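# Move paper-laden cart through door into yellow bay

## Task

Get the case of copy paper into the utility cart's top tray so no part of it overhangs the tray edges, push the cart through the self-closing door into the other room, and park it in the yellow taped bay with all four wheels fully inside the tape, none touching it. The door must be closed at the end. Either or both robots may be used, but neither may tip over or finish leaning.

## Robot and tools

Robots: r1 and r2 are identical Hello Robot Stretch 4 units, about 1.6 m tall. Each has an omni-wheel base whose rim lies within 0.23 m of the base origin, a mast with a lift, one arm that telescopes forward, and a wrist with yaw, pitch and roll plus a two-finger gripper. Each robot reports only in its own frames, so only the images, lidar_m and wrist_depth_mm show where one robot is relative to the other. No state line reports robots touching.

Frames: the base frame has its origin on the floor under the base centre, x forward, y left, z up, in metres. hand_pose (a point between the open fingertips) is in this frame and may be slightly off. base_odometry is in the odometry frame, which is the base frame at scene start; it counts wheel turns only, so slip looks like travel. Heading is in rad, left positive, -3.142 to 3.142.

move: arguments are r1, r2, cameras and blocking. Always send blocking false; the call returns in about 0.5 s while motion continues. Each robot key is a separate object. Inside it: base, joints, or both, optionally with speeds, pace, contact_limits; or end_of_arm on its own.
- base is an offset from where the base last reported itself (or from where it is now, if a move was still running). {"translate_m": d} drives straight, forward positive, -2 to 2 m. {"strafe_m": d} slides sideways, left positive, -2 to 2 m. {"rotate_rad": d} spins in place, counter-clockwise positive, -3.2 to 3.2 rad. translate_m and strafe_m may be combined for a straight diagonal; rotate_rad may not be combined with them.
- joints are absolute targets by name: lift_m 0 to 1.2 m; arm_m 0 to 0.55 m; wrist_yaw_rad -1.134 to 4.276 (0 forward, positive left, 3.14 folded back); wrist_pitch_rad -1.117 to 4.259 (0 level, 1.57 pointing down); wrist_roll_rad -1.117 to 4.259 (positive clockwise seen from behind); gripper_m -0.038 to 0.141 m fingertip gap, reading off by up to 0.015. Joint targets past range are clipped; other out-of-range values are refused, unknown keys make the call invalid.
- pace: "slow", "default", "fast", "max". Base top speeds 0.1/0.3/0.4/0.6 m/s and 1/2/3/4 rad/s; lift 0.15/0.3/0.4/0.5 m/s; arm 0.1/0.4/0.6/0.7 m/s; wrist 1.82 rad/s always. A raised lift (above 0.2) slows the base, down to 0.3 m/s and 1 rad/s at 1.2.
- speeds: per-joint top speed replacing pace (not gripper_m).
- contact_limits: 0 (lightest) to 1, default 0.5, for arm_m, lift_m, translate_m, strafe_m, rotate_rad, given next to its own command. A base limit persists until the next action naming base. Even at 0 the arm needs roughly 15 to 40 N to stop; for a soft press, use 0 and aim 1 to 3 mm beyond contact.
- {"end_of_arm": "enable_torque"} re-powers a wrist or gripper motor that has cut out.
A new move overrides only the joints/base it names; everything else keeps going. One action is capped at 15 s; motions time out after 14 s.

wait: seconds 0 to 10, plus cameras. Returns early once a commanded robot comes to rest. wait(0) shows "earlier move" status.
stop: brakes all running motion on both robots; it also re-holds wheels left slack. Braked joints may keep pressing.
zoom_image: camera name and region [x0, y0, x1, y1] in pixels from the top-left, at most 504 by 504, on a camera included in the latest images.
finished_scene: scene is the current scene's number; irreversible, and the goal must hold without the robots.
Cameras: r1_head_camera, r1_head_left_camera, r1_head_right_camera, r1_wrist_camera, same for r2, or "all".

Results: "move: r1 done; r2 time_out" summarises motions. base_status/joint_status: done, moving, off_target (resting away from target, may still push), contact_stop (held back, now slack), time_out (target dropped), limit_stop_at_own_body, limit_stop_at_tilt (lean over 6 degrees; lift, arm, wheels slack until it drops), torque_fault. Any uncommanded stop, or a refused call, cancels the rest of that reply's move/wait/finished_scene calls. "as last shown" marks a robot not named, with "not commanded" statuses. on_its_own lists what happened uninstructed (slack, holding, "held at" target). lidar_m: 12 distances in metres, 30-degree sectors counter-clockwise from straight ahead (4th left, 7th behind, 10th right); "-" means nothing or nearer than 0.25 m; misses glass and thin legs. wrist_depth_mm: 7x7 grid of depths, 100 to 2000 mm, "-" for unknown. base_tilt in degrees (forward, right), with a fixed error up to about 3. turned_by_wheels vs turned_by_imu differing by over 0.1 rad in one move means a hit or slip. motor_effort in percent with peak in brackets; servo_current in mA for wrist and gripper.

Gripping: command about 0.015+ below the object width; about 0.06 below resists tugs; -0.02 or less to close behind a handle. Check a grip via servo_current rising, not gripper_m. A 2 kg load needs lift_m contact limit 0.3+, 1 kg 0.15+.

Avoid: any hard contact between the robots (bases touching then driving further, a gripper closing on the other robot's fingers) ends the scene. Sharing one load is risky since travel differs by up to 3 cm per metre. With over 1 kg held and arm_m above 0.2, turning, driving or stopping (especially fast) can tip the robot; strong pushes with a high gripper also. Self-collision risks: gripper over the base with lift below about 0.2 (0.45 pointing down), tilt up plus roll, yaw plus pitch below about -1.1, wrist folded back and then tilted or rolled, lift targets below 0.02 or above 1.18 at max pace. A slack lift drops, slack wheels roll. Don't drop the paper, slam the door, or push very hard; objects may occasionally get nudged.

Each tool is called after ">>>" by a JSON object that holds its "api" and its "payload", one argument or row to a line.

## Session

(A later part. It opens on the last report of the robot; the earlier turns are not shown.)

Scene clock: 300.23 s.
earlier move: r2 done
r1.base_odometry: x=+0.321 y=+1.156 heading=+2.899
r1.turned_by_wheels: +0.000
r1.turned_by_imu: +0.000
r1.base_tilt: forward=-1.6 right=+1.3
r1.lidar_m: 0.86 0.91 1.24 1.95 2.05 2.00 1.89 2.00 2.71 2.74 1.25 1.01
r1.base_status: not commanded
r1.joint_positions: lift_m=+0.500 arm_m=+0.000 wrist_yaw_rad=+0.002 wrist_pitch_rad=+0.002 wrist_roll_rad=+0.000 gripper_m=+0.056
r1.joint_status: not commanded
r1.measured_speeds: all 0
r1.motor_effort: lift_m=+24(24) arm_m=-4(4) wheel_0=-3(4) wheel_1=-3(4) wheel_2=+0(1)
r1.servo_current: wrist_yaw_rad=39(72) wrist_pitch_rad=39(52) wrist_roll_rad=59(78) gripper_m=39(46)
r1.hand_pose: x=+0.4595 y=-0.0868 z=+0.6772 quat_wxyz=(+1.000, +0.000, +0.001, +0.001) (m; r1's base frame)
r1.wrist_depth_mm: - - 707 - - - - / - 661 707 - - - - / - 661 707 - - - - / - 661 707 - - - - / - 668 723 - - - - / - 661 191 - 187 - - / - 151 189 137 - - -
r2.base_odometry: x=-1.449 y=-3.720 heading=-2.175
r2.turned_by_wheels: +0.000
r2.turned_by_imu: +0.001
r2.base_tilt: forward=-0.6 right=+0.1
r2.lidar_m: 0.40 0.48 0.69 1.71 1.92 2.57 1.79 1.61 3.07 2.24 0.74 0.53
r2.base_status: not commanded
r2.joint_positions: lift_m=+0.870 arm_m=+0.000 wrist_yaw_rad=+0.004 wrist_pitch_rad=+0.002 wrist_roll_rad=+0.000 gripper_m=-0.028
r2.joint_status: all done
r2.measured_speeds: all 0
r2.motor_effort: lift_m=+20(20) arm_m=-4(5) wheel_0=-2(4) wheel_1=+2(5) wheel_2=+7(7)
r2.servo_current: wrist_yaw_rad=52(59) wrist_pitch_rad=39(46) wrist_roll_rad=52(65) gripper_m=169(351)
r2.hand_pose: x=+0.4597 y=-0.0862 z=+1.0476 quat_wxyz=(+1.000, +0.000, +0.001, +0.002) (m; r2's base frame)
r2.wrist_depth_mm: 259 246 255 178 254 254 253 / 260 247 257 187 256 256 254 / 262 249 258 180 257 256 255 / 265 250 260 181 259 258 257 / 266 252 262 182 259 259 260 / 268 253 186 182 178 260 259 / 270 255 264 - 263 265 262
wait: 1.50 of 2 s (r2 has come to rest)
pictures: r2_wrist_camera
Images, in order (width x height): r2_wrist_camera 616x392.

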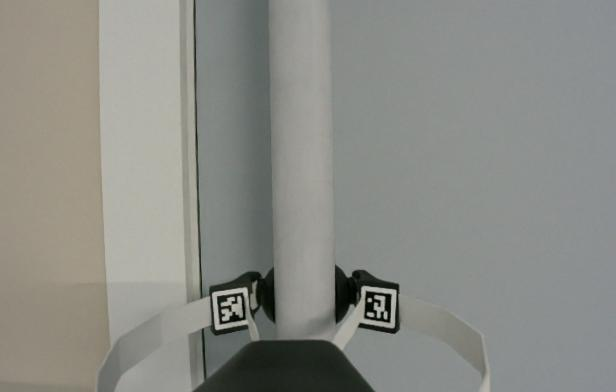

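>>> {"api": "move", "payload": {
  "blocking": false,
  "r2": {"base":{"translate_m":-0.209,"strafe_m":-0.093},"joints":{"wrist_yaw_rad":0.2},"speeds":{"wrist_yaw_rad":0.08},"pace":"slow"},
  "cameras": []
}}

>>> {"api": "wait", "payload": {
  "seconds": 4,
  "cameras": []
}}

>>> {"api": "move", "payload": {
  "blocking": false,
  "r2": {"base":{"translate_m":-0.186,"strafe_m":-0.132},"joints":{"wrist_yaw_rad":0.4},"speeds":{"wrist_yaw_rad":0.08},"pace":"slow"},
  "cameras": []
}}

>>> {"api": "wait", "payload": {
  "seconds": 4,
  "cameras": []
}}

>>> {"api": "move", "payload": {
  "blocking": false,
  "r2": {"base":{"translate_m":-0.156,"strafe_m":-0.167},"joints":{"wrist_yaw_rad":0.6},"speeds":{"wrist_yaw_rad":0.08},"pace":"slow"},
  "cameras": []
}}

>>> {"api": "wait", "payload": {
  "seconds": 4,
  "cameras": ["r2_wrist_camera","r2_head_left_camera"]
}}

Scene clock: 313.93 s.
move: r2 moving
r1: as last shown
r1.lidar_m: 0.88 0.90 1.27 1.95 2.06 1.97 1.88 1.98 2.69 2.76 1.29 1.02
r1.motor_effort: lift_m=+24(24) arm_m=-4(4) wheel_0=-3(3) wheel_1=-3(4) wheel_2=+0(1)
r1.servo_current: wrist_yaw_rad=72(85) wrist_pitch_rad=46(52) wrist_roll_rad=39(65) gripper_m=46(46)
r1.wrist_depth_mm: - - 707 - - - - / - 661 715 - - - - / - 668 723 - - - - / - 661 715 - - - - / - 654 715 - - - - / - 668 192 - 188 - - / - 151 189 137 - - -
r2.base_odometry: x=-1.446 y=-3.707 heading=-2.175
r2.turned_by_wheels: +0.000
r2.turned_by_imu: +0.000
r2.base_tilt: forward=-0.6 right=+0.1
r2.lidar_m: 0.42 0.52 0.69 1.74 1.91 2.59 1.83 1.61 3.04 2.28 0.73 0.53
r2.base_status: translate_m moving; strafe_m moving
r2.joint_positions: lift_m=+0.870 arm_m=+0.000 wrist_yaw_rad=+0.035 wrist_pitch_rad=+0.002 wrist_roll_rad=+0.000 gripper_m=-0.028
r2.joint_status: wrist_yaw_rad moving
r2.measured_speeds: translate_m=-0.048 strafe_m=-0.021 rotate_rad=+0.002 lift_m=+0.000 arm_m=+0.000 wrist_yaw_rad=+0.081 wrist_pitch_rad=+0.000 wrist_roll_rad=+0.000
r2.motor_effort: lift_m=+20(20) arm_m=-4(4) wheel_0=-9(12) wheel_1=-11(11) wheel_2=+17(19)
r2.servo_current: wrist_yaw_rad=46(65) wrist_pitch_rad=33(46) wrist_roll_rad=52(59) gripper_m=169(176)
r2.hand_pose: x=+0.4622 y=-0.0772 z=+1.0476 quat_wxyz=(+1.000, +0.000, +0.001, +0.018) (m; r2's base frame)
r2.wrist_depth_mm: 273 257 256 178 254 252 250 / 276 258 258 184 255 253 253 / 277 262 259 181 256 255 254 / 277 263 262 181 258 255 255 / 279 264 262 183 260 258 256 / 282 265 185 181 178 258 257 / 283 267 266 - 263 260 260
pictures: none
No camera images: "cameras" was empty.

Scene clock: 316.90 s.
earlier move: r2 done
r1.base_odometry: x=+0.321 y=+1.156 heading=+2.899
r1.turned_by_wheels: +0.000
r1.turned_by_imu: +0.000
r1.base_tilt: forward=-1.6 right=+1.3
r1.lidar_m: 0.87 0.89 1.25 1.95 2.03 1.97 1.89 1.99 2.73 2.73 1.27 1.11
r1.base_status: not commanded
r1.joint_positions: lift_m=+0.500 arm_m=+0.000 wrist_yaw_rad=+0.002 wrist_pitch_rad=+0.002 wrist_roll_rad=+0.000 gripper_m=+0.056
r1.joint_status: not commanded
r1.measured_speeds: all 0
r1.motor_effort: lift_m=+24(24) arm_m=-4(4) wheel_0=-2(3) wheel_1=-3(4) wheel_2=+0(1)
r1.servo_current: wrist_yaw_rad=39(85) wrist_pitch_rad=39(52) wrist_roll_rad=33(65) gripper_m=46(52)
r1.hand_pose: x=+0.4595 y=-0.0868 z=+0.6772 quat_wxyz=(+1.000, +0.000, +0.001, +0.001) (m; r1's base frame)
r1.wrist_depth_mm: - - 707 - - - 946 / - 668 707 - - - 946 / - 661 707 - - - - / - 668 715 - - - - / - 661 676 - - - - / - 661 191 - 188 - - / - 151 189 137 - - -
r2.base_odometry: x=-1.407 y=-3.495 heading=-2.174
r2.turned_by_wheels: +0.000
r2.turned_by_imu: +0.001
r2.base_tilt: forward=-0.6 right=+0.1
r2.lidar_m: 0.41 0.73 0.97 1.92 1.99 2.67 1.54 1.39 2.96 2.80 0.98 0.55
r2.base_status: done
r2.joint_positions: lift_m=+0.870 arm_m=+0.000 wrist_yaw_rad=+0.201 wrist_pitch_rad=+0.002 wrist_roll_rad=+0.000 gripper_m=-0.028
r2.joint_status: all done
r2.measured_speeds: all 0
r2.motor_effort: lift_m=+20(20) arm_m=-4(5) wheel_0=-8(15) wheel_1=-7(12) wheel_2=+16(22)
r2.servo_current: wrist_yaw_rad=46(78) wrist_pitch_rad=33(46) wrist_roll_rad=52(59) gripper_m=156(176)
r2.hand_pose: x=+0.4710 y=-0.0282 z=+1.0476 quat_wxyz=(+0.995, +0.000, +0.001, +0.100) (m; r2's base frame)
r2.wrist_depth_mm: - - 254 178 256 255 256 / - - 255 255 256 256 256 / - - 257 188 258 258 259 / - - 259 181 260 260 260 / - - 259 182 263 262 262 / - - 183 182 177 263 264 / - - 263 - 265 264 265
wait: 2.97 of 4 s (r2 has come to rest)
pictures: none
No camera images: "cameras" was empty.

Scene clock: 317.40 s.
move: r2 moving
r1: as last shown
r1.lidar_m: 0.90 0.92 1.27 1.96 2.06 1.98 1.89 1.99 2.70 2.73 1.26 1.12
r1.motor_effort: lift_m=+24(24) arm_m=-4(4) wheel_0=-3(3) wheel_1=-3(4) wheel_2=+0(0)
r1.servo_current: wrist_yaw_rad=33(59) wrist_pitch_rad=33(52) wrist_roll_rad=39(52) gripper_m=39(46)
r1.wrist_depth_mm: - - 707 - - - 931 / - 661 707 - - - 946 / - 654 715 - - - - / - 668 707 - - - - / - 661 676 - - - - / - 654 193 - 187 - - / - 151 182 137 - - -
r2.base_odometry: x=-1.407 y=-3.482 heading=-2.174
r2.turned_by_wheels: +0.000
r2.turned_by_imu: +0.000
r2.base_tilt: forward=-0.6 right=+0.1
r2.lidar_m: 0.42 0.74 0.94 1.93 2.01 2.68 1.57 1.35 2.97 2.81 1.00 0.55
r2.base_status: translate_m moving; strafe_m moving
r2.joint_positions: lift_m=+0.870 arm_m=+0.000 wrist_yaw_rad=+0.232 wrist_pitch_rad=+0.002 wrist_roll_rad=+0.000 gripper_m=-0.028
r2.joint_status: wrist_yaw_rad moving
r2.measured_speeds: translate_m=-0.043 strafe_m=-0.032 rotate_rad=+0.003 lift_m=+0.000 arm_m=+0.000 wrist_yaw_rad=+0.081 wrist_pitch_rad=+0.000 wrist_roll_rad=+0.000
r2.motor_effort: lift_m=+20(20) arm_m=-4(4) wheel_0=-1(11) wheel_1=-14(14) wheel_2=+19(20)
r2.servo_current: wrist_yaw_rad=78(78) wrist_pitch_rad=33(46) wrist_roll_rad=52(52) gripper_m=163(163)
r2.hand_pose: x=+0.4717 y=-0.0186 z=+1.0476 quat_wxyz=(+0.993, +0.000, +0.001, +0.116) (m; r2's base frame)
r2.wrist_depth_mm: - - 255 182 254 254 254 / - - 257 183 257 256 256 / - - 258 181 258 257 257 / - - 259 182 257 258 258 / - - 262 180 260 260 260 / - - 183 185 179 259 260 / - - - - 263 263 263
pictures: none
No camera images: "cameras" was empty.

Scene clock: 320.37 s.
earlier move: r2 done
r1.base_odometry: x=+0.321 y=+1.156 heading=+2.899
r1.turned_by_wheels: +0.000
r1.turned_by_imu: +0.000
r1.base_tilt: forward=-1.6 right=+1.2
r1.lidar_m: 0.88 0.91 1.26 1.96 2.01 1.98 1.87 2.00 2.68 2.75 1.26 1.19
r1.base_status: not commanded
r1.joint_positions: lift_m=+0.500 arm_m=+0.000 wrist_yaw_rad=+0.002 wrist_pitch_rad=+0.002 wrist_roll_rad=+0.000 gripper_m=+0.056
r1.joint_status: not commanded
r1.measured_speeds: all 0
r1.motor_effort: lift_m=+24(24) arm_m=-4(4) wheel_0=-3(4) wheel_1=-4(4) wheel_2=-1(1)
r1.servo_current: wrist_yaw_rad=52(78) wrist_pitch_rad=46(52) wrist_roll_rad=52(65) gripper_m=46(52)
r1.hand_pose: x=+0.4595 y=-0.0868 z=+0.6772 quat_wxyz=(+1.000, +0.000, +0.001, +0.001) (m; r1's base frame)
r1.wrist_depth_mm: - - 707 - - - - / - 668 707 - - 1118 - / - 661 707 - - - - / - 668 715 - - - - / - 668 668 - - - - / - 654 193 - 188 - - / - 150 178 137 - - 1537
r2.base_odometry: x=-1.410 y=-3.268 heading=-2.174
r2.turned_by_wheels: +0.000
r2.turned_by_imu: +0.001
r2.base_tilt: forward=-0.6 right=+0.1
r2.lidar_m: 0.43 0.91 1.23 2.06 2.12 2.84 1.18 1.18 2.83 2.68 1.32 0.64
r2.base_status: done
r2.joint_positions: lift_m=+0.870 arm_m=+0.000 wrist_yaw_rad=+0.397 wrist_pitch_rad=+0.002 wrist_roll_rad=+0.000 gripper_m=-0.028
r2.joint_status: all done
r2.measured_speeds: all 0
r2.motor_effort: lift_m=+20(20) arm_m=-4(5) wheel_0=+1(11) wheel_1=-9(14) wheel_2=+14(20)
r2.servo_current: wrist_yaw_rad=46(98) wrist_pitch_rad=39(46) wrist_roll_rad=46(52) gripper_m=163(169)
r2.hand_pose: x=+0.4707 y=+0.0309 z=+1.0476 quat_wxyz=(+0.980, +0.000, +0.001, +0.197) (m; r2's base frame)
r2.wrist_depth_mm: - - 255 178 257 259 262 / - - 254 186 258 262 262 / - - 257 181 260 263 264 / - - 257 181 260 263 265 / - - 259 183 263 264 266 / - - 181 181 178 265 268 / - - 262 - 266 267 270
wait: 2.97 of 4 s (r2 has come to rest)
pictures: none
No camera images: "cameras" was empty.

Scene clock: 320.87 s.
move: r2 moving
r1: as last shown
r1.base_tilt: forward=-1.6 right=+1.3
r1.lidar_m: 0.89 0.92 1.27 1.96 2.05 1.99 1.89 1.99 2.70 2.74 1.28 1.23
r1.motor_effort: lift_m=+24(24) arm_m=-4(4) wheel_0=-3(3) wheel_1=-4(4) wheel_2=+0(1)
r1.servo_current: wrist_yaw_rad=52(72) wrist_pitch_rad=46(46) wrist_roll_rad=46(52) gripper_m=46(46)
r1.wrist_depth_mm: - - 707 - - - - / - 661 715 - - 1138 - / - 668 707 - - - - / - 668 707 - - - - / - 661 676 - - - - / - 654 192 - 187 - - / - 151 177 137 - - 1537
r2.base_odometry: x=-1.413 y=-3.255 heading=-2.174
r2.turned_by_wheels: +0.000
r2.turned_by_imu: +0.000
r2.base_tilt: forward=-0.6 right=+0.1
r2.lidar_m: 0.43 0.92 1.27 2.06 2.14 2.87 1.17 1.16 2.79 2.68 1.35 0.63
r2.base_status: translate_m moving; strafe_m moving
r2.joint_positions: lift_m=+0.870 arm_m=+0.000 wrist_yaw_rad=+0.428 wrist_pitch_rad=+0.002 wrist_roll_rad=+0.000 gripper_m=-0.028
r2.joint_status: wrist_yaw_rad moving
r2.measured_speeds: translate_m=-0.034 strafe_m=-0.036 rotate_rad=+0.002 lift_m=+0.000 arm_m=+0.000 wrist_yaw_rad=+0.077 wrist_pitch_rad=+0.000 wrist_roll_rad=+0.000
r2.motor_effort: lift_m=+20(20) arm_m=-4(4) wheel_0=+0(4) wheel_1=-13(13) wheel_2=+18(18)
r2.servo_current: wrist_yaw_rad=52(111) wrist_pitch_rad=39(46) wrist_roll_rad=59(59) gripper_m=156(163)
r2.hand_pose: x=+0.4696 y=+0.0400 z=+1.0476 quat_wxyz=(+0.977, +0.000, +0.001, +0.212) (m; r2's base frame)
r2.wrist_depth_mm: - - 255 180 256 257 259 / - - 256 182 258 258 260 / - - 257 182 262 260 263 / - - 260 183 262 263 263 / - - 260 182 264 263 265 / - - 183 184 178 265 266 / - - 263 - 265 267 267
pictures: none
No camera images: "cameras" was empty.

Scene clock: 323.90 s.
earlier move: r2 done
r1.base_odometry: x=+0.321 y=+1.156 heading=+2.899
r1.turned_by_wheels: +0.000
r1.turned_by_imu: +0.000
r1.base_tilt: forward=-1.6 right=+1.3
r1.lidar_m: 0.89 0.93 1.26 1.96 2.04 1.97 1.89 2.00 2.71 2.75 1.26 1.28
r1.base_status: not commanded
r1.joint_positions: lift_m=+0.500 arm_m=+0.000 wrist_yaw_rad=+0.002 wrist_pitch_rad=+0.002 wrist_roll_rad=+0.000 gripper_m=+0.056
r1.joint_status: not commanded
r1.measured_speeds: all 0
r1.motor_effort: lift_m=+24(24) arm_m=-4(4) wheel_0=-3(4) wheel_1=-4(4) wheel_2=+0(1)
r1.servo_current: wrist_yaw_rad=33(72) wrist_pitch_rad=39(52) wrist_roll_rad=46(65) gripper_m=39(52)
r1.hand_pose: x=+0.4595 y=-0.0868 z=+0.6772 quat_wxyz=(+1.000, +0.000, +0.001, +0.001) (m; r1's base frame)
r1.wrist_depth_mm: - - 715 - - - - / - 661 715 - - - - / - 661 707 - - - - / - 668 707 - - - - / - 647 683 - - - - / - 654 191 - 187 - - / - 151 178 137 - 1308 1661
r2.base_odometry: x=-1.459 y=-3.045 heading=-2.174
r2.turned_by_wheels: +0.000
r2.turned_by_imu: +0.000
r2.base_tilt: forward=-0.7 right=+0.0
r2.lidar_m: 0.45 0.45 1.43 2.21 2.28 3.05 0.98 1.05 2.67 2.53 1.56 0.74
r2.base_status: done
r2.joint_positions: lift_m=+0.870 arm_m=+0.000 wrist_yaw_rad=+0.589 wrist_pitch_rad=+0.002 wrist_roll_rad=+0.000 gripper_m=-0.028
r2.joint_status: all done
r2.measured_speeds: all 0
r2.motor_effort: lift_m=+20(20) arm_m=-4(4) wheel_0=+0(5) wheel_1=-11(15) wheel_2=+15(20)
r2.servo_current: wrist_yaw_rad=65(124) wrist_pitch_rad=46(46) wrist_roll_rad=46(65) gripper_m=156(169)
r2.hand_pose: x=+0.4593 y=+0.0876 z=+1.0476 quat_wxyz=(+0.957, +0.000, +0.001, +0.290) (m; r2's base frame)
r2.wrist_depth_mm: - - 252 179 259 263 266 / 1863 - 254 181 262 263 267 / 1808 - 255 182 263 265 270 / 1863 - 257 183 264 268 270 / 1863 - 259 181 265 270 273 / 1921 - 183 184 178 271 273 / 1863 - 260 - 268 272 274
wait: 3.03 of 4 s (r2 has come to rest)
pictures: r2_head_left_camera, r2_wrist_camera
Images, in order (width x height): r2_head_left_camera 420x672, r2_wrist_camera 616x392.

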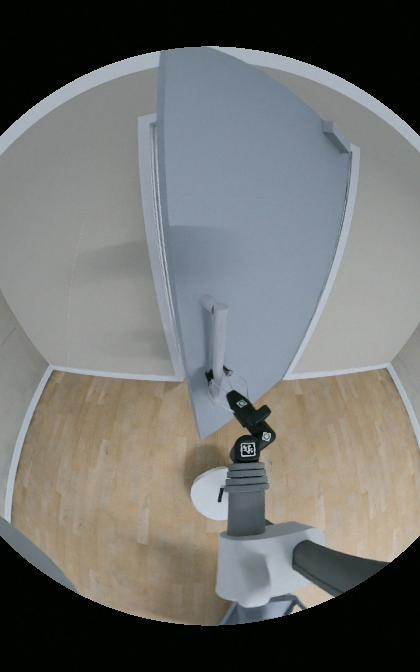

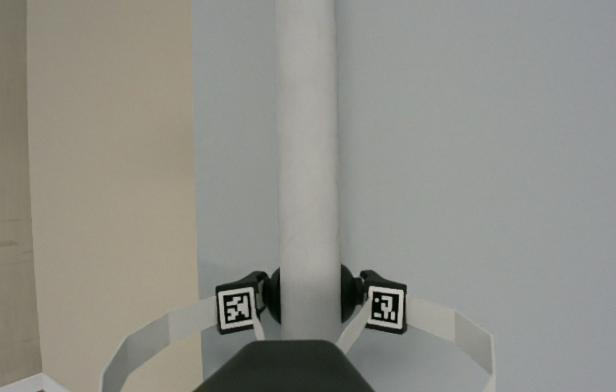

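>>> {"api": "move", "payload": {
  "blocking": false,
  "r2": {"base":{"translate_m":-0.118,"strafe_m":-0.191},"joints":{"wrist_yaw_rad":0.82},"speeds":{"wrist_yaw_rad":0.085},"pace":"slow"},
  "cameras": []
}}

>>> {"api": "wait", "payload": {
  "seconds": 4,
  "cameras": ["r2_wrist_camera"]
}}

>>> {"api": "move", "payload": {
  "blocking": false,
  "r2": {"base":{"translate_m":-0.079,"strafe_m":-0.21},"joints":{"wrist_yaw_rad":1.02},"speeds":{"wrist_yaw_rad":0.085},"pace":"slow"},
  "cameras": []
}}

>>> {"api": "wait", "payload": {
  "seconds": 4,
  "cameras": ["r2_wrist_camera"]
}}

Scene clock: 331.73 s.
move: r2 moving
r1: as last shown
r1.base_tilt: forward=-1.6 right=+1.2
r1.lidar_m: 0.88 0.91 1.26 1.95 2.02 1.99 1.88 1.99 2.71 2.74 1.26 1.27
r1.motor_effort: lift_m=+24(24) arm_m=-4(4) wheel_0=-2(3) wheel_1=-3(4) wheel_2=+0(1)
r1.servo_current: wrist_yaw_rad=65(65) wrist_pitch_rad=39(46) wrist_roll_rad=52(65) gripper_m=39(46)
r1.wrist_depth_mm: - - 715 - - - - / - 668 715 - - - - / - 668 723 - - - - / - 676 715 - - - - / - 654 676 - - - - / - 661 192 - 187 - - / - 151 178 136 - 1366 1661
r2.base_odometry: x=-1.464 y=-3.034 heading=-2.174
r2.turned_by_wheels: +0.000
r2.turned_by_imu: +0.000
r2.base_tilt: forward=-0.6 right=+0.1
r2.lidar_m: 0.42 0.47 1.43 2.21 2.29 3.05 0.99 1.03 2.64 2.51 1.54 0.76
r2.base_status: translate_m moving; strafe_m moving
r2.joint_positions: lift_m=+0.870 arm_m=+0.000 wrist_yaw_rad=+0.620 wrist_pitch_rad=+0.002 wrist_roll_rad=+0.000 gripper_m=-0.028
r2.joint_status: wrist_yaw_rad moving
r2.measured_speeds: translate_m=-0.026 strafe_m=-0.041 rotate_rad=+0.001 lift_m=+0.000 arm_m=+0.000 wrist_yaw_rad=+0.075 wrist_pitch_rad=+0.000 wrist_roll_rad=+0.000
r2.motor_effort: lift_m=+20(20) arm_m=-4(4) wheel_0=+1(5) wheel_1=-15(15) wheel_2=+14(17)
r2.servo_current: wrist_yaw_rad=98(104) wrist_pitch_rad=33(46) wrist_roll_rad=39(59) gripper_m=169(169)
r2.hand_pose: x=+0.4564 y=+0.0965 z=+1.0476 quat_wxyz=(+0.952, +0.000, +0.001, +0.305) (m; r2's base frame)
r2.wrist_depth_mm: - - 253 180 259 263 265 / 1863 - 255 181 260 264 265 / 1921 - 256 181 260 264 267 / 1863 - 259 182 263 266 268 / 1921 - 259 183 266 266 270 / 1983 - 183 184 178 268 271 / - - 263 - 267 270 274
pictures: none
No camera images: "cameras" was empty.

Scene clock: 334.77 s.
earlier move: r2 off_target
r1.base_odometry: x=+0.321 y=+1.156 heading=+2.899
r1.turned_by_wheels: +0.000
r1.turned_by_imu: +0.000
r1.base_tilt: forward=-1.5 right=+1.3
r1.lidar_m: 0.89 0.94 1.25 1.96 2.01 1.98 1.90 1.98 2.69 2.74 1.28 1.27
r1.base_status: not commanded
r1.joint_positions: lift_m=+0.500 arm_m=+0.000 wrist_yaw_rad=+0.002 wrist_pitch_rad=+0.002 wrist_roll_rad=+0.000 gripper_m=+0.056
r1.joint_status: not commanded
r1.measured_speeds: all 0
r1.motor_effort: lift_m=+24(24) arm_m=-4(4) wheel_0=-2(3) wheel_1=-3(4) wheel_2=-1(1)
r1.servo_current: wrist_yaw_rad=52(65) wrist_pitch_rad=46(52) wrist_roll_rad=46(72) gripper_m=46(52)
r1.hand_pose: x=+0.4595 y=-0.0868 z=+0.6772 quat_wxyz=(+1.000, +0.000, +0.001, +0.001) (m; r1's base frame)
r1.wrist_depth_mm: - - 715 - 1464 - - / - 661 715 - 1430 - - / - 668 715 - - - - / - 668 699 - - - - / - 654 676 - - - - / - 661 192 - 187 - - / - 151 182 137 - 1430 1618
r2.base_odometry: x=-1.550 y=-2.840 heading=-2.174
r2.turned_by_wheels: +0.000
r2.turned_by_imu: +0.000
r2.base_tilt: forward=-0.6 right=+0.1
r2.lidar_m: 0.44 0.44 1.62 2.39 2.49 3.28 0.87 0.96 2.44 2.33 1.77 1.04
r2.base_status: done
r2.joint_positions: lift_m=+0.870 arm_m=+0.000 wrist_yaw_rad=+0.793 wrist_pitch_rad=+0.002 wrist_roll_rad=+0.000 gripper_m=-0.028
r2.joint_status: wrist_yaw_rad off_target (ended at +0.792, target +0.820)
r2.measured_speeds: all 0
r2.on_its_own: wrist_yaw_rad is at rest, and its servo_current (169 mA) is outside its rest range (0 to 104 mA)
r2.motor_effort: lift_m=+20(20) arm_m=-4(5) wheel_0=-3(7) wheel_1=-12(16) wheel_2=+14(18)
r2.servo_current: wrist_yaw_rad=169(208) wrist_pitch_rad=39(52) wrist_roll_rad=52(59) gripper_m=163(169)
r2.hand_pose: x=+0.4356 y=+0.1441 z=+1.0476 quat_wxyz=(+0.922, +0.000, +0.001, +0.386) (m; r2's base frame)
r2.wrist_depth_mm: - - 254 181 262 267 270 / - - 255 182 263 268 272 / - - 256 184 264 268 272 / - - 257 186 266 271 276 / - - 259 188 267 272 277 / - - 185 183 176 272 278 / - - 262 - 272 273 279
wait: 3.03 of 4 s (r2 has come to rest)
pictures: r2_wrist_camera
Images, in order (width x height): r2_wrist_camera 616x392.

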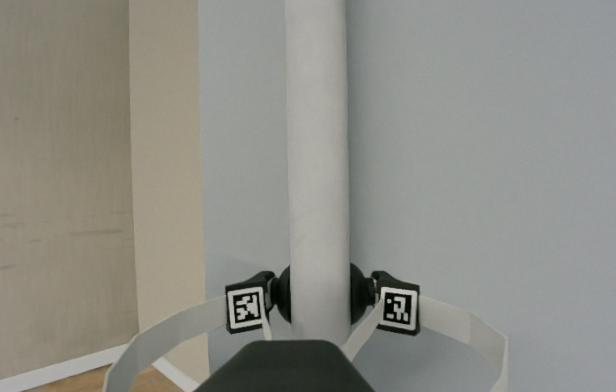

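Scene clock: 335.27 s.
move: r2 moving
r1: as last shown
r1.base_tilt: forward=-1.6 right=+1.3
r1.lidar_m: 0.88 0.90 1.27 1.96 2.05 1.99 1.89 1.97 2.70 2.74 1.28 1.26
r1.motor_effort: lift_m=+24(24) arm_m=-4(4) wheel_0=-3(3) wheel_1=-3(4) wheel_2=+0(1)
r1.servo_current: wrist_yaw_rad=65(72) wrist_pitch_rad=46(46) wrist_roll_rad=39(59) gripper_m=39(46)
r1.wrist_depth_mm: - - 707 - - - - / - 668 715 - 1464 - - / - 668 707 - - - - / - 668 715 - - - - / - 654 668 - - - - / - 661 192 - 187 - - / - 151 182 137 182 1499 1618
r2.base_odometry: x=-1.557 y=-2.830 heading=-2.174
r2.turned_by_wheels: +0.000
r2.turned_by_imu: +0.000
r2.base_tilt: forward=-0.6 right=+0.1
r2.lidar_m: 0.40 0.40 1.62 2.41 2.51 3.31 0.85 0.98 2.47 2.34 1.70 1.05
r2.base_status: translate_m moving; strafe_m moving
r2.joint_positions: lift_m=+0.870 arm_m=+0.000 wrist_yaw_rad=+0.822 wrist_pitch_rad=+0.002 wrist_roll_rad=+0.000 gripper_m=-0.028
r2.joint_status: wrist_yaw_rad moving
r2.measured_speeds: translate_m=-0.017 strafe_m=-0.046 rotate_rad=+0.002 lift_m=+0.000 arm_m=+0.000 wrist_yaw_rad=+0.082 wrist_pitch_rad=+0.000 wrist_roll_rad=+0.000
r2.motor_effort: lift_m=+20(20) arm_m=-4(4) wheel_0=-4(5) wheel_1=-16(18) wheel_2=+15(17)
r2.servo_current: wrist_yaw_rad=299(299) wrist_pitch_rad=39(46) wrist_roll_rad=39(59) gripper_m=156(163)
r2.hand_pose: x=+0.4313 y=+0.1518 z=+1.0476 quat_wxyz=(+0.917, +0.000, +0.001, +0.400) (m; r2's base frame)
r2.wrist_depth_mm: - - 254 183 260 264 267 / - - 255 184 262 265 268 / - - 257 184 265 268 270 / - - 258 185 264 268 272 / - - 260 185 266 271 274 / - - 185 185 176 271 274 / - - 262 - 271 272 276
pictures: none
No camera images: "cameras" was empty.

Scene clock: 338.27 s.
earlier move: r2 off_target
r1.base_odometry: x=+0.321 y=+1.156 heading=+2.899
r1.turned_by_wheels: +0.000
r1.turned_by_imu: +0.000
r1.base_tilt: forward=-1.5 right=+1.3
r1.lidar_m: 0.88 0.91 1.25 1.95 2.03 1.99 1.87 1.97 2.73 2.74 1.25 1.27
r1.base_status: not commanded
r1.joint_positions: lift_m=+0.500 arm_m=+0.000 wrist_yaw_rad=+0.002 wrist_pitch_rad=+0.002 wrist_roll_rad=+0.000 gripper_m=+0.056
r1.joint_status: not commanded
r1.measured_speeds: all 0
r1.motor_effort: lift_m=+24(24) arm_m=-4(4) wheel_0=-3(3) wheel_1=-3(4) wheel_2=+0(1)
r1.servo_current: wrist_yaw_rad=46(72) wrist_pitch_rad=52(52) wrist_roll_rad=39(65) gripper_m=39(46)
r1.hand_pose: x=+0.4595 y=-0.0868 z=+0.6772 quat_wxyz=(+1.000, +0.000, +0.001, +0.001) (m; r1's base frame)
r1.wrist_depth_mm: - - 715 - - - - / - 654 715 - - - - / - 676 715 - - - - / - 661 715 - - - - / - 654 683 - - - - / - 661 192 - 187 - - / - 150 182 137 1537 1499 1618
r2.base_odometry: x=-1.678 y=-2.657 heading=-2.174
r2.turned_by_wheels: +0.000
r2.turned_by_imu: -0.010
r2.base_tilt: forward=-0.5 right=+0.1
r2.lidar_m: 0.57 0.41 1.73 2.61 2.69 0.80 0.80 3.25 2.28 2.14 1.88 1.31
r2.base_status: done
r2.joint_positions: lift_m=+0.870 arm_m=+0.000 wrist_yaw_rad=+0.980 wrist_pitch_rad=+0.002 wrist_roll_rad=+0.000 gripper_m=-0.028
r2.joint_status: wrist_yaw_rad off_target (ended at +0.979, target +1.020)
r2.measured_speeds: all 0
r2.on_its_own: wrist_yaw_rad is at rest, and its servo_current (319 mA) is outside its rest range (0 to 104 mA)
r2.motor_effort: lift_m=+20(20) arm_m=-4(5) wheel_0=-3(8) wheel_1=-14(21) wheel_2=+15(17)
r2.servo_current: wrist_yaw_rad=319(410) wrist_pitch_rad=39(46) wrist_roll_rad=52(59) gripper_m=156(163)
r2.hand_pose: x=+0.4042 y=+0.1908 z=+1.0476 quat_wxyz=(+0.882, +0.000, +0.001, +0.471) (m; r2's base frame)
r2.wrist_depth_mm: - - 253 183 265 271 277 / - - 256 185 266 272 278 / - - 255 183 266 274 281 / - - 256 185 267 277 282 / - - 258 185 270 277 282 / - - 186 185 176 278 285 / - - 259 - 276 278 289
wait: 3.00 of 4 s (r2 has come to rest)
pictures: r2_wrist_camera
Images, in order (width x height): r2_wrist_camera 616x392.

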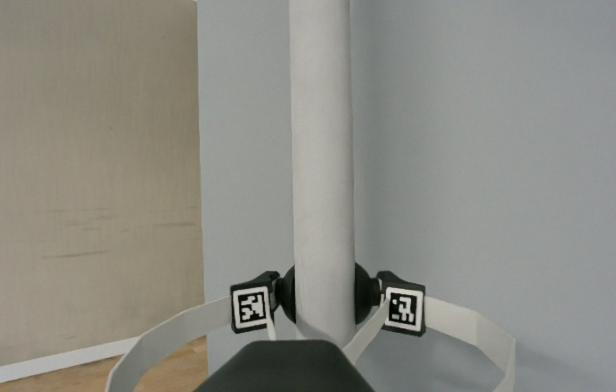

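>>> {"api": "move", "payload": {
  "blocking": false,
  "r2": {"base":{"translate_m":-0.012,"strafe_m":-0.205},"joints":{"wrist_yaw_rad":1.22},"speeds":{"wrist_yaw_rad":0.1},"pace":"slow"},
  "cameras": []
}}

>>> {"api": "wait", "payload": {
  "seconds": 4,
  "cameras": ["r2_wrist_camera","r2_head_left_camera","r1_head_camera"]
}}

Scene clock: 348.13 s.
move: r2 moving
r1: as last shown
r1.base_tilt: forward=-1.6 right=+1.2
r1.lidar_m: 0.88 0.92 1.28 1.96 2.04 1.97 1.89 2.01 2.73 2.75 1.27 1.26
r1.motor_effort: lift_m=+24(24) arm_m=-4(4) wheel_0=-3(3) wheel_1=-3(4) wheel_2=+0(0)
r1.servo_current: wrist_yaw_rad=59(65) wrist_pitch_rad=39(52) wrist_roll_rad=65(65) gripper_m=46(46)
r1.wrist_depth_mm: - - 707 - - - - / - 668 707 - - - - / - 668 723 - - - - / - 668 699 - - - - / - 654 676 - - - - / - 661 192 - 187 - - / - 151 182 136 1618 1430 1661
r2.base_odometry: x=-1.689 y=-2.648 heading=-2.174
r2.turned_by_wheels: +0.000
r2.turned_by_imu: -0.001
r2.base_tilt: forward=-0.7 right=+0.0
r2.lidar_m: 0.60 0.40 1.69 2.60 2.71 0.81 0.80 3.22 2.25 2.12 1.91 1.33
r2.base_status: translate_m moving; strafe_m moving
r2.joint_positions: lift_m=+0.870 arm_m=+0.000 wrist_yaw_rad=+1.019 wrist_pitch_rad=+0.002 wrist_roll_rad=+0.000 gripper_m=-0.028
r2.joint_status: wrist_yaw_rad moving
r2.measured_speeds: translate_m=-0.003 strafe_m=-0.055 rotate_rad=+0.000 lift_m=+0.000 arm_m=+0.000 wrist_yaw_rad=+0.095 wrist_pitch_rad=+0.000 wrist_roll_rad=+0.000
r2.motor_effort: lift_m=+20(20) arm_m=-4(4) wheel_0=+0(5) wheel_1=-20(20) wheel_2=+17(17)
r2.servo_current: wrist_yaw_rad=436(442) wrist_pitch_rad=39(39) wrist_roll_rad=39(59) gripper_m=156(156)
r2.hand_pose: x=+0.3966 y=+0.1997 z=+1.0476 quat_wxyz=(+0.873, +0.000, +0.001, +0.488) (m; r2's base frame)
r2.wrist_depth_mm: - - 254 182 263 267 272 / - - 256 257 264 270 273 / - - 258 184 266 271 276 / - - 259 186 267 272 277 / - - 262 188 268 276 278 / - - 185 185 177 274 281 / - - 262 - 272 276 -
pictures: none
No camera images: "cameras" was empty.

Scene clock: 350.87 s.
earlier move: r2 off_target
r1.base_odometry: x=+0.321 y=+1.156 heading=+2.899
r1.turned_by_wheels: +0.000
r1.turned_by_imu: +0.000
r1.base_tilt: forward=-1.6 right=+1.3
r1.lidar_m: 0.87 0.91 1.26 1.97 2.05 2.00 1.87 1.98 2.71 2.72 1.26 1.24
r1.base_status: not commanded
r1.joint_positions: lift_m=+0.500 arm_m=+0.000 wrist_yaw_rad=+0.002 wrist_pitch_rad=+0.002 wrist_roll_rad=+0.000 gripper_m=+0.056
r1.joint_status: not commanded
r1.measured_speeds: all 0
r1.motor_effort: lift_m=+24(24) arm_m=-4(4) wheel_0=-3(4) wheel_1=-3(4) wheel_2=+0(1)
r1.servo_current: wrist_yaw_rad=59(78) wrist_pitch_rad=39(52) wrist_roll_rad=33(65) gripper_m=46(46)
r1.hand_pose: x=+0.4595 y=-0.0868 z=+0.6772 quat_wxyz=(+1.000, +0.000, +0.001, +0.001) (m; r1's base frame)
r1.wrist_depth_mm: - - 715 - - - - / - 654 715 - - - - / - 661 707 - - - - / - 661 715 - - - - / - 661 676 - - - - / - 654 192 - 187 - - / - 151 182 137 1618 1499 1661
r2.base_odometry: x=-1.840 y=-2.531 heading=-2.174
r2.turned_by_wheels: +0.001
r2.turned_by_imu: -0.002
r2.base_tilt: forward=-0.7 right=+0.0
r2.lidar_m: 0.68 0.39 0.44 2.80 2.87 0.85 0.85 2.96 2.04 1.95 1.92 1.35
r2.base_status: done
r2.joint_positions: lift_m=+0.870 arm_m=+0.000 wrist_yaw_rad=+1.195 wrist_pitch_rad=+0.002 wrist_roll_rad=+0.000 gripper_m=-0.028
r2.joint_status: wrist_yaw_rad off_target (ended at +1.194, target +1.220)
r2.measured_speeds: translate_m=+0.000 strafe_m=+0.000 rotate_rad=+0.000 lift_m=+0.000 arm_m=+0.000 wrist_yaw_rad=+0.001 wrist_pitch_rad=+0.000 wrist_roll_rad=+0.000
r2.on_its_own: wrist_yaw_rad is at rest, and its servo_current (156 mA) is outside its rest range (0 to 104 mA)
r2.motor_effort: lift_m=+20(20) arm_m=-4(5) wheel_0=+1(9) wheel_1=-11(21) wheel_2=+13(17)
r2.servo_current: wrist_yaw_rad=156(455) wrist_pitch_rad=39(46) wrist_roll_rad=46(65) gripper_m=156(163)
r2.hand_pose: x=+0.3582 y=+0.2361 z=+1.0476 quat_wxyz=(+0.827, +0.000, +0.001, +0.562) (m; r2's base frame)
r2.wrist_depth_mm: - - 256 185 262 266 267 / - - 256 185 264 267 270 / - - 258 185 265 268 271 / - - 258 186 266 270 272 / - - 260 186 267 271 276 / - - 187 185 177 272 277 / - - 263 - 272 273 278
wait: 2.73 of 4 s (r2 has come to rest)
pictures: r1_head_camera, r2_head_left_camera, r2_wrist_camera
Images, in order (width x height): r1_head_camera 420x560, r2_head_left_camera 420x672, r2_wrist_camera 616x392.

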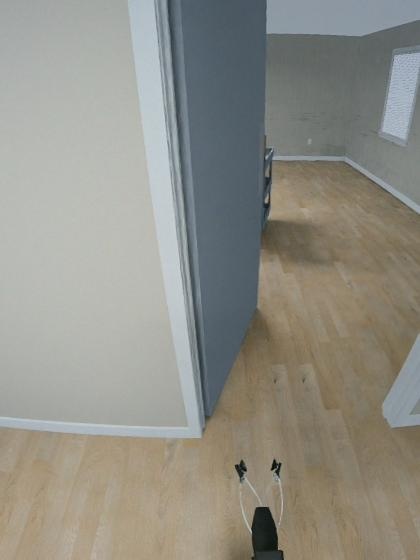

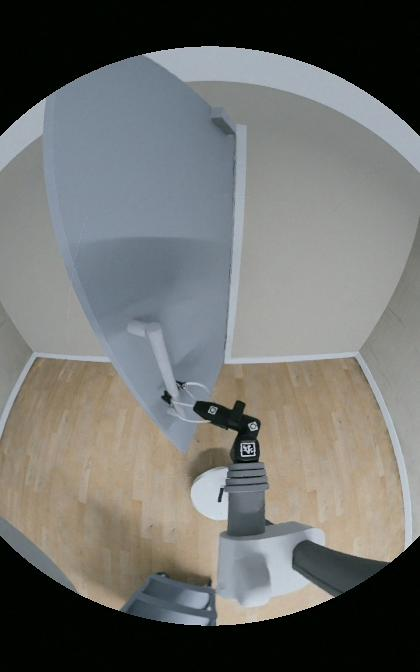

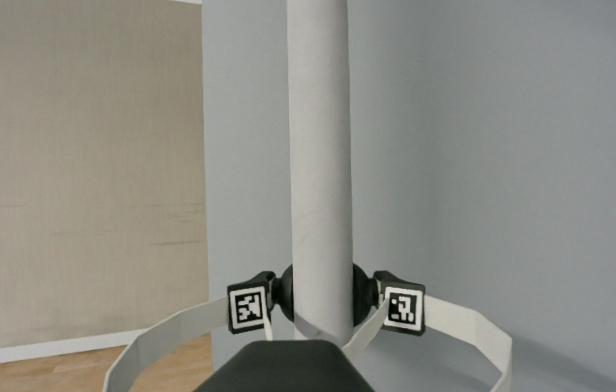

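>>> {"api": "move", "payload": {
  "blocking": false,
  "r2": {"base":{"translate_m":0.028,"strafe_m":-0.215},"joints":{"wrist_yaw_rad":1.45},"speeds":{"wrist_yaw_rad":0.1},"pace":"slow"},
  "cameras": []
}}

>>> {"api": "wait", "payload": {
  "seconds": 4,
  "cameras": ["r2_wrist_camera","r2_head_left_camera","r1_head_camera"]
}}

Scene clock: 357.33 s.
move: r2 moving
r1: as last shown
r1.base_tilt: forward=-1.6 right=+1.2
r1.lidar_m: 0.87 0.91 1.25 1.96 2.07 1.98 1.89 2.01 2.70 2.74 1.27 1.28
r1.motor_effort: lift_m=+24(24) arm_m=-4(4) wheel_0=-3(3) wheel_1=-3(4) wheel_2=+0(1)
r1.servo_current: wrist_yaw_rad=46(65) wrist_pitch_rad=39(46) wrist_roll_rad=46(59) gripper_m=39(46)
r1.wrist_depth_mm: - - 715 - - - - / - 668 699 - - - - / - 661 707 - - - - / - 668 715 - - - - / - 661 668 - - - - / - 654 192 - 187 - - / - 151 189 137 1618 1464 1661
r2.base_odometry: x=-1.852 y=-2.525 heading=-2.175
r2.turned_by_wheels: -0.001
r2.turned_by_imu: +0.000
r2.base_tilt: forward=-0.7 right=+0.1
r2.lidar_m: 0.72 0.38 0.44 2.81 2.91 0.85 0.83 2.92 2.05 1.91 1.91 1.34
r2.base_status: translate_m moving; strafe_m moving
r2.joint_positions: lift_m=+0.870 arm_m=+0.000 wrist_yaw_rad=+1.230 wrist_pitch_rad=+0.002 wrist_roll_rad=+0.000 gripper_m=-0.028
r2.joint_status: wrist_yaw_rad moving
r2.measured_speeds: translate_m=+0.008 strafe_m=-0.052 rotate_rad=-0.002 lift_m=+0.000 arm_m=+0.000 wrist_yaw_rad=+0.097 wrist_pitch_rad=+0.000 wrist_roll_rad=+0.000
r2.motor_effort: lift_m=+20(20) arm_m=-4(4) wheel_0=+6(8) wheel_1=-17(17) wheel_2=+0(12)
r2.servo_current: wrist_yaw_rad=247(293) wrist_pitch_rad=46(46) wrist_roll_rad=46(52) gripper_m=150(156)
r2.hand_pose: x=+0.3498 y=+0.2425 z=+1.0476 quat_wxyz=(+0.817, +0.000, +0.001, +0.577) (m; r2's base frame)
r2.wrist_depth_mm: - - 256 182 260 263 265 / - - 259 187 262 265 266 / - - 260 183 263 266 267 / - - 260 184 264 267 270 / - - 263 185 267 268 271 / - - 186 185 177 270 272 / - - 264 - 270 271 273
pictures: none
No camera images: "cameras" was empty.

Scene clock: 360.20 s.
earlier move: r2 off_target
r1.base_odometry: x=+0.321 y=+1.156 heading=+2.899
r1.turned_by_wheels: +0.000
r1.turned_by_imu: +0.000
r1.base_tilt: forward=-1.6 right=+1.3
r1.lidar_m: 0.88 0.93 1.26 1.96 2.05 1.99 1.89 1.97 2.73 2.74 1.27 1.24
r1.base_status: not commanded
r1.joint_positions: lift_m=+0.500 arm_m=+0.000 wrist_yaw_rad=+0.002 wrist_pitch_rad=+0.002 wrist_roll_rad=+0.000 gripper_m=+0.056
r1.joint_status: not commanded
r1.measured_speeds: all 0
r1.motor_effort: lift_m=+24(24) arm_m=-4(4) wheel_0=-3(4) wheel_1=-3(4) wheel_2=+0(1)
r1.servo_current: wrist_yaw_rad=59(72) wrist_pitch_rad=46(52) wrist_roll_rad=59(72) gripper_m=33(46)
r1.hand_pose: x=+0.4595 y=-0.0868 z=+0.6772 quat_wxyz=(+1.000, +0.000, +0.001, +0.001) (m; r1's base frame)
r1.wrist_depth_mm: - - 699 - - - - / - 654 723 - - - - / - 661 715 - - - - / - 668 715 - - - - / - 654 668 - - - - / - 654 192 - 187 - - / - 150 189 143 1576 1499 1618
r2.base_odometry: x=-2.033 y=-2.433 heading=-2.174
r2.turned_by_wheels: +0.000
r2.turned_by_imu: +0.001
r2.base_tilt: forward=-0.7 right=+0.1
r2.lidar_m: 0.93 0.36 0.39 3.01 3.12 0.91 0.93 2.63 1.84 1.72 1.78 1.35
r2.base_status: done
r2.joint_positions: lift_m=+0.870 arm_m=+0.000 wrist_yaw_rad=+1.426 wrist_pitch_rad=+0.002 wrist_roll_rad=+0.000 gripper_m=-0.028
r2.joint_status: wrist_yaw_rad off_target (ended at +1.426, target +1.450)
r2.measured_speeds: all 0
r2.on_its_own: wrist_yaw_rad is at rest, and its servo_current (130 mA) is outside its rest range (0 to 104 mA)
r2.motor_effort: lift_m=+20(20) arm_m=-4(5) wheel_0=+3(10) wheel_1=-10(19) wheel_2=-1(12)
r2.servo_current: wrist_yaw_rad=130(299) wrist_pitch_rad=46(46) wrist_roll_rad=39(65) gripper_m=156(156)
r2.hand_pose: x=+0.2990 y=+0.2728 z=+1.0476 quat_wxyz=(+0.756, +0.000, +0.001, +0.654) (m; r2's base frame)
r2.wrist_depth_mm: - - 258 183 259 260 260 / - - 260 184 262 262 262 / - - 262 186 263 264 264 / - - 263 188 264 265 265 / - - 264 189 265 267 267 / - - 187 189 177 267 267 / - - 267 - 268 270 271
wait: 2.87 of 4 s (r2 has come to rest)
pictures: r1_head_camera, r2_head_left_camera, r2_wrist_camera
Images, in order (width x height): r1_head_camera 420x560, r2_head_left_camera 420x672, r2_wrist_camera 616x392.

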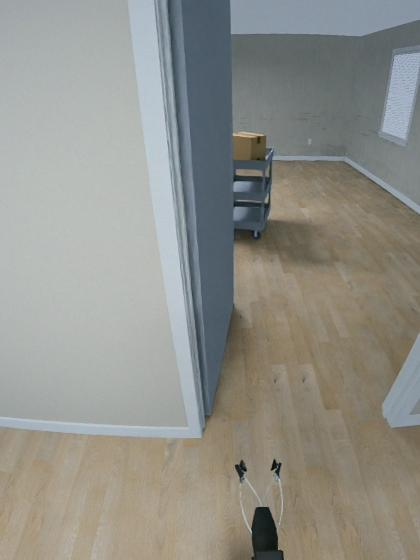

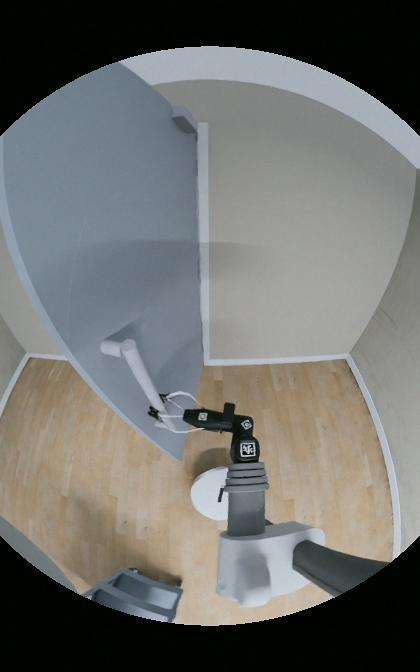

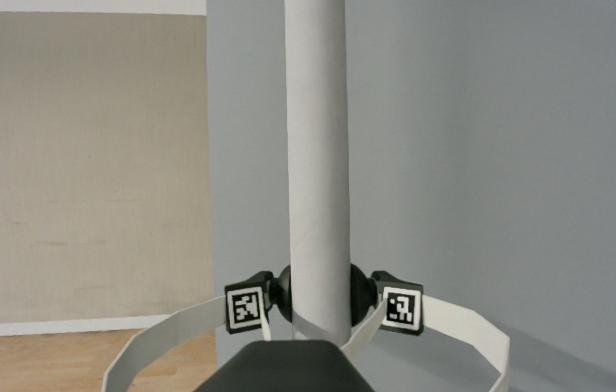

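>>> {"api": "move", "payload": {
  "blocking": false,
  "r2": {"base":{"translate_m":0.05,"strafe_m":-0.18},"joints":{"wrist_yaw_rad":1.62},"speeds":{"wrist_yaw_rad":0.1},"pace":"slow"},
  "cameras": []
}}

>>> {"api": "wait", "payload": {
  "seconds": 4,
  "cameras": ["r2_wrist_camera","r2_head_left_camera","r1_head_camera","r1_head_left_camera","r2_head_right_camera"]
}}

Scene clock: 364.30 s.
move: r2 moving
r1: as last shown
r1.lidar_m: 0.88 0.90 1.27 1.95 2.06 1.99 1.88 2.01 2.72 2.73 1.27 1.27
r1.motor_effort: lift_m=+24(24) arm_m=-4(4) wheel_0=-2(3) wheel_1=-3(4) wheel_2=+0(1)
r1.servo_current: wrist_yaw_rad=46(72) wrist_pitch_rad=46(52) wrist_roll_rad=52(72) gripper_m=39(46)
r1.wrist_depth_mm: - - 715 - - - - / - 668 715 - - - - / - 676 715 - - - - / - 668 715 - - - - / - 661 668 - - - - / - 668 191 - 187 - - / - 150 189 143 1576 1464 1618
r2.base_odometry: x=-2.045 y=-2.429 heading=-2.175
r2.turned_by_wheels: -0.001
r2.turned_by_imu: +0.000
r2.base_tilt: forward=-0.7 right=+0.0
r2.lidar_m: 0.95 0.35 0.39 3.04 3.11 0.91 0.92 2.59 1.81 1.72 1.76 1.33
r2.base_status: translate_m moving; strafe_m moving
r2.joint_positions: lift_m=+0.870 arm_m=+0.000 wrist_yaw_rad=+1.461 wrist_pitch_rad=+0.002 wrist_roll_rad=+0.000 gripper_m=-0.028
r2.joint_status: wrist_yaw_rad moving
r2.measured_speeds: translate_m=+0.014 strafe_m=-0.048 rotate_rad=+0.000 lift_m=+0.000 arm_m=+0.000 wrist_yaw_rad=+0.087 wrist_pitch_rad=+0.000 wrist_roll_rad=+0.000
r2.motor_effort: lift_m=+20(20) arm_m=-4(4) wheel_0=+6(10) wheel_1=-16(16) wheel_2=-1(2)
r2.servo_current: wrist_yaw_rad=260(260) wrist_pitch_rad=39(46) wrist_roll_rad=46(59) gripper_m=143(150)
r2.hand_pose: x=+0.2895 y=+0.2770 z=+1.0476 quat_wxyz=(+0.745, -0.001, +0.001, +0.667) (m; r2's base frame)
r2.wrist_depth_mm: - - 260 184 258 258 258 / - - 263 187 260 259 258 / - - 264 185 262 262 260 / - - 265 186 263 264 263 / - - 265 186 264 264 265 / - - 186 187 176 265 265 / - - - - 266 268 266
pictures: none
No camera images: "cameras" was empty.

Scene clock: 366.93 s.
earlier move: r2 off_target
r1.base_odometry: x=+0.321 y=+1.156 heading=+2.899
r1.turned_by_wheels: +0.000
r1.turned_by_imu: +0.000
r1.base_tilt: forward=-1.6 right=+1.3
r1.lidar_m: 0.87 0.93 1.25 1.96 2.05 1.99 1.89 2.01 2.71 2.74 1.28 1.25
r1.base_status: not commanded
r1.joint_positions: lift_m=+0.500 arm_m=+0.000 wrist_yaw_rad=+0.002 wrist_pitch_rad=+0.002 wrist_roll_rad=+0.000 gripper_m=+0.056
r1.joint_status: not commanded
r1.measured_speeds: all 0
r1.motor_effort: lift_m=+24(24) arm_m=-4(4) wheel_0=-3(3) wheel_1=-3(4) wheel_2=-1(1)
r1.servo_current: wrist_yaw_rad=39(72) wrist_pitch_rad=39(52) wrist_roll_rad=39(72) gripper_m=46(52)
r1.hand_pose: x=+0.4595 y=-0.0868 z=+0.6772 quat_wxyz=(+1.000, +0.000, +0.001, +0.001) (m; r1's base frame)
r1.wrist_depth_mm: - - 707 - - - - / - 661 715 - - - - / - 668 707 - - - - / - 654 699 - - - - / - 661 668 - - - - / - 668 191 - 187 - - / - 150 189 153 1618 1499 1661
r2.base_odometry: x=-2.209 y=-2.372 heading=-2.175
r2.turned_by_wheels: +0.000
r2.turned_by_imu: +0.001
r2.base_tilt: forward=-0.7 right=+0.1
r2.lidar_m: 1.20 0.36 0.36 3.20 3.30 1.01 - 2.33 1.66 1.52 1.61 1.30
r2.base_status: done
r2.joint_positions: lift_m=+0.870 arm_m=+0.000 wrist_yaw_rad=+1.599 wrist_pitch_rad=+0.002 wrist_roll_rad=+0.000 gripper_m=-0.028
r2.joint_status: wrist_yaw_rad off_target (ended at +1.597, target +1.620)
r2.measured_speeds: all 0
r2.on_its_own: wrist_yaw_rad is at rest, and its servo_current (130 mA) is outside its rest range (0 to 104 mA)
r2.motor_effort: lift_m=+20(20) arm_m=-4(5) wheel_0=+4(11) wheel_1=-9(17) wheel_2=-1(3)
r2.servo_current: wrist_yaw_rad=130(312) wrist_pitch_rad=39(46) wrist_roll_rad=59(59) gripper_m=143(156)
r2.hand_pose: x=+0.2503 y=+0.2907 z=+1.0476 quat_wxyz=(+0.697, -0.001, +0.001, +0.717) (m; r2's base frame)
r2.wrist_depth_mm: - - 258 182 258 260 259 / - - 260 183 262 260 262 / - - 263 185 263 263 263 / - - 264 186 264 264 265 / - - 265 188 265 266 265 / - - 187 189 177 266 267 / - - 267 - 267 268 267
wait: 2.63 of 4 s (r2 has come to rest)
pictures: r1_head_camera, r1_head_left_camera, r2_head_left_camera, r2_head_right_camera, r2_wrist_camera
Images, in order (width x height): r1_head_camera 420x560, r1_head_left_camera 420x672, r2_head_left_camera 420x672, r2_head_right_camera 420x672, r2_wrist_camera 616x392.

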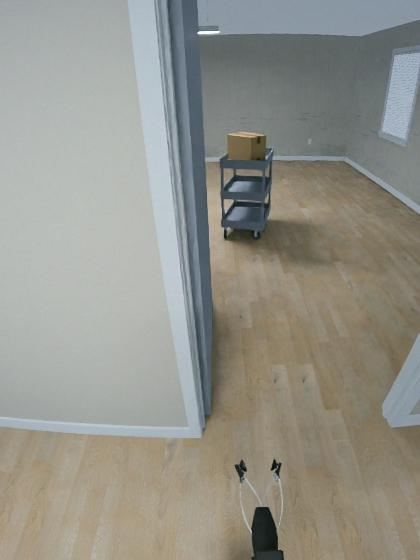

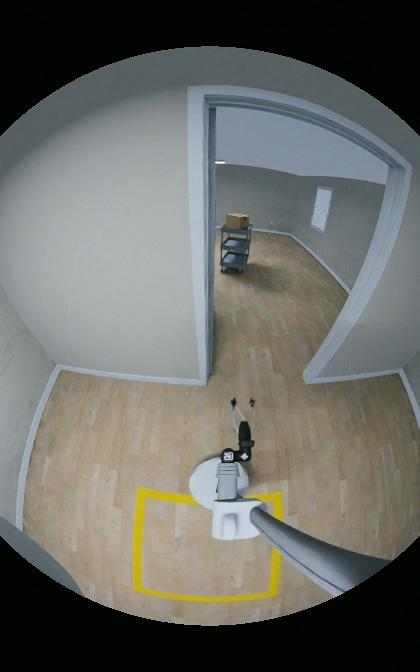

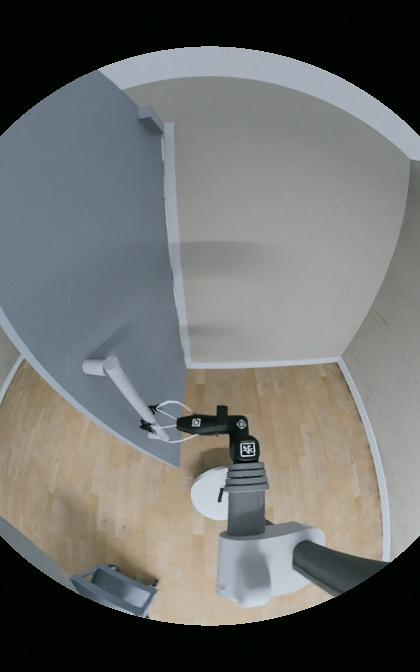

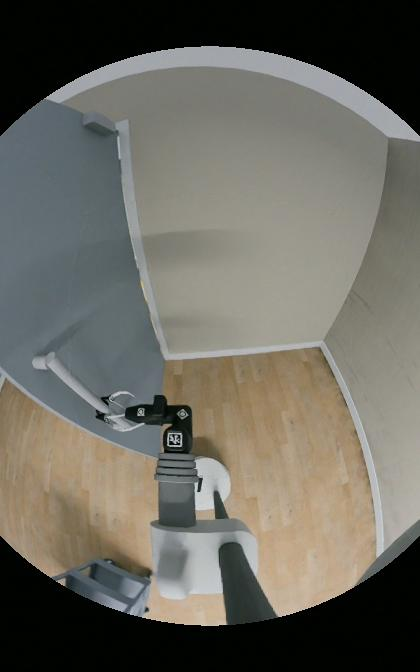

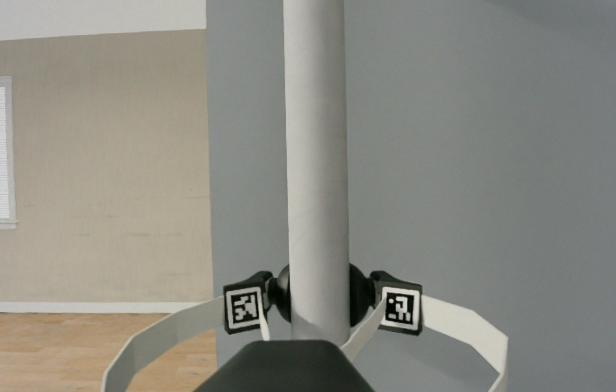

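>>> {"api": "move", "payload": {
  "blocking": false,
  "r1": {"base":{"strafe_m":-0.52}},
  "cameras": []
}}

>>> {"api": "wait", "payload": {
  "seconds": 4,
  "cameras": ["r1_head_camera","r1_head_left_camera"]
}}

Scene clock: 382.30 s.
move: r1 moving
r1.base_odometry: x=+0.330 y=+1.191 heading=+2.899
r1.turned_by_wheels: +0.000
r1.turned_by_imu: +0.000
r1.base_tilt: forward=-1.6 right=+1.3
r1.lidar_m: 0.89 0.91 1.25 2.01 2.07 1.96 1.90 2.02 2.69 2.70 1.30 1.23
r1.base_status: strafe_m moving
r1.joint_positions: lift_m=+0.500 arm_m=+0.000 wrist_yaw_rad=+0.002 wrist_pitch_rad=+0.002 wrist_roll_rad=+0.000 gripper_m=+0.056
r1.joint_status: not commanded
r1.measured_speeds: translate_m=+0.000 strafe_m=-0.140 rotate_rad=+0.000 lift_m=+0.000 arm_m=+0.000 wrist_yaw_rad=+0.000 wrist_pitch_rad=+0.000 wrist_roll_rad=+0.000
r1.motor_effort: lift_m=+24(24) arm_m=-4(4) wheel_0=+7(9) wheel_1=-11(11) wheel_2=-1(1)
r1.servo_current: wrist_yaw_rad=39(52) wrist_pitch_rad=39(52) wrist_roll_rad=39(65) gripper_m=39(52)
r1.hand_pose: x=+0.4595 y=-0.0868 z=+0.6772 quat_wxyz=(+1.000, +0.000, +0.001, +0.001) (m; r1's base frame)
r1.wrist_depth_mm: - 661 - - - - - / - 661 - - - - - / - 668 - - - - - / - 676 - - - - - / - 676 - - - - - / - 676 193 - 188 - - / - 151 182 153 1576 1430 1661
r2.base_odometry: x=-2.209 y=-2.372 heading=-2.175
r2.turned_by_wheels: +0.000
r2.turned_by_imu: +0.000
r2.base_tilt: forward=-0.6 right=+0.0
r2.lidar_m: 1.22 0.35 0.35 3.17 3.28 1.02 - 2.35 1.65 1.54 1.59 1.30
r2.base_status: not commanded
r2.joint_positions: lift_m=+0.870 arm_m=+0.000 wrist_yaw_rad=+1.599 wrist_pitch_rad=+0.002 wrist_roll_rad=+0.000 gripper_m=-0.028
r2.joint_status: not commanded
r2.measured_speeds: all 0
r2.motor_effort: lift_m=+20(20) arm_m=-4(4) wheel_0=+4(4) wheel_1=-9(10) wheel_2=-1(1)
r2.servo_current: wrist_yaw_rad=124(137) wrist_pitch_rad=33(46) wrist_roll_rad=46(52) gripper_m=150(150)
r2.hand_pose: x=+0.2503 y=+0.2907 z=+1.0476 quat_wxyz=(+0.697, -0.001, +0.001, +0.717) (m; r2's base frame)
r2.wrist_depth_mm: - - 257 181 259 260 259 / - - 260 184 260 260 260 / - - 263 185 262 260 264 / - - 263 187 263 264 263 / - - 266 189 264 266 265 / - - 186 189 177 266 267 / - - 267 - 267 268 267
pictures: none
No camera images: "cameras" was empty.

Scene clock: 384.87 s.
earlier move: r1 done
r1.base_odometry: x=+0.446 y=+1.661 heading=+2.899
r1.turned_by_wheels: +0.000
r1.turned_by_imu: -0.004
r1.base_tilt: forward=-1.6 right=+1.3
r1.lidar_m: 3.06 1.09 1.25 2.47 2.58 1.98 1.88 1.99 2.28 2.23 1.28 0.95
r1.base_status: done
r1.joint_positions: lift_m=+0.500 arm_m=+0.000 wrist_yaw_rad=+0.002 wrist_pitch_rad=+0.002 wrist_roll_rad=+0.000 gripper_m=+0.056
r1.joint_status: not commanded
r1.measured_speeds: all 0
r1.motor_effort: lift_m=+24(24) arm_m=-4(4) wheel_0=+0(11) wheel_1=+1(12) wheel_2=+0(1)
r1.servo_current: wrist_yaw_rad=39(78) wrist_pitch_rad=46(52) wrist_roll_rad=52(65) gripper_m=39(52)
r1.hand_pose: x=+0.4595 y=-0.0868 z=+0.6772 quat_wxyz=(+1.000, +0.000, +0.001, +0.001) (m; r1's base frame)
r1.wrist_depth_mm: - - - - - 707 - / - - - - - 707 - / - - - - - 707 - / - - - - - 707 - / - - - - - 707 - / - - 193 - 187 707 - / - 152 1537 153 1618 - -
r2.base_odometry: x=-2.209 y=-2.372 heading=-2.175
r2.turned_by_wheels: +0.000
r2.turned_by_imu: +0.000
r2.base_tilt: forward=-0.6 right=+0.1
r2.lidar_m: 1.21 0.36 0.36 3.17 3.28 1.03 - 2.35 1.66 1.56 1.60 1.30
r2.base_status: not commanded
r2.joint_positions: lift_m=+0.870 arm_m=+0.000 wrist_yaw_rad=+1.599 wrist_pitch_rad=+0.002 wrist_roll_rad=+0.000 gripper_m=-0.028
r2.joint_status: not commanded
r2.measured_speeds: all 0
r2.on_its_own: wrist_yaw_rad is at rest, and its servo_current (124 mA) is outside its rest range (0 to 104 mA)
r2.motor_effort: lift_m=+20(20) arm_m=-4(5) wheel_0=+4(5) wheel_1=-10(10) wheel_2=-1(2)
r2.servo_current: wrist_yaw_rad=124(150) wrist_pitch_rad=39(46) wrist_roll_rad=46(59) gripper_m=143(156)
r2.hand_pose: x=+0.2503 y=+0.2907 z=+1.0476 quat_wxyz=(+0.697, -0.001, +0.001, +0.717) (m; r2's base frame)
r2.wrist_depth_mm: - - 258 181 259 259 259 / - - 262 183 262 260 263 / - - 262 185 263 262 264 / - - 264 186 264 264 265 / - - 265 189 264 265 266 / - - 186 190 177 266 266 / - - 267 - 268 268 267
wait: 2.57 of 4 s (r1 has come to rest)
pictures: r1_head_camera, r1_head_left_camera
Images, in order (width x height): r1_head_camera 420x560, r1_head_left_camera 420x672.

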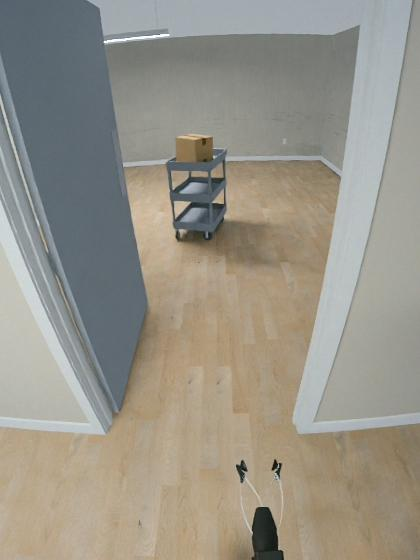

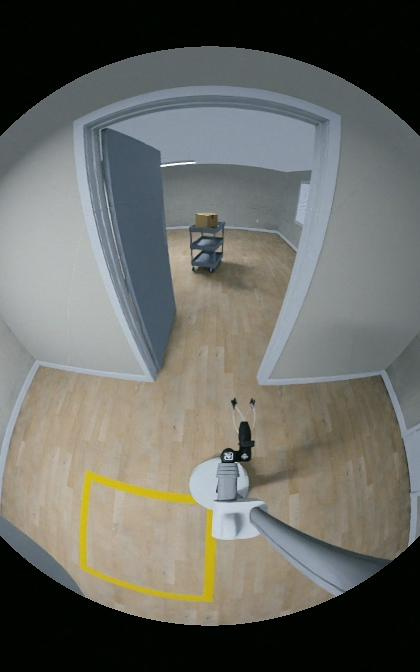

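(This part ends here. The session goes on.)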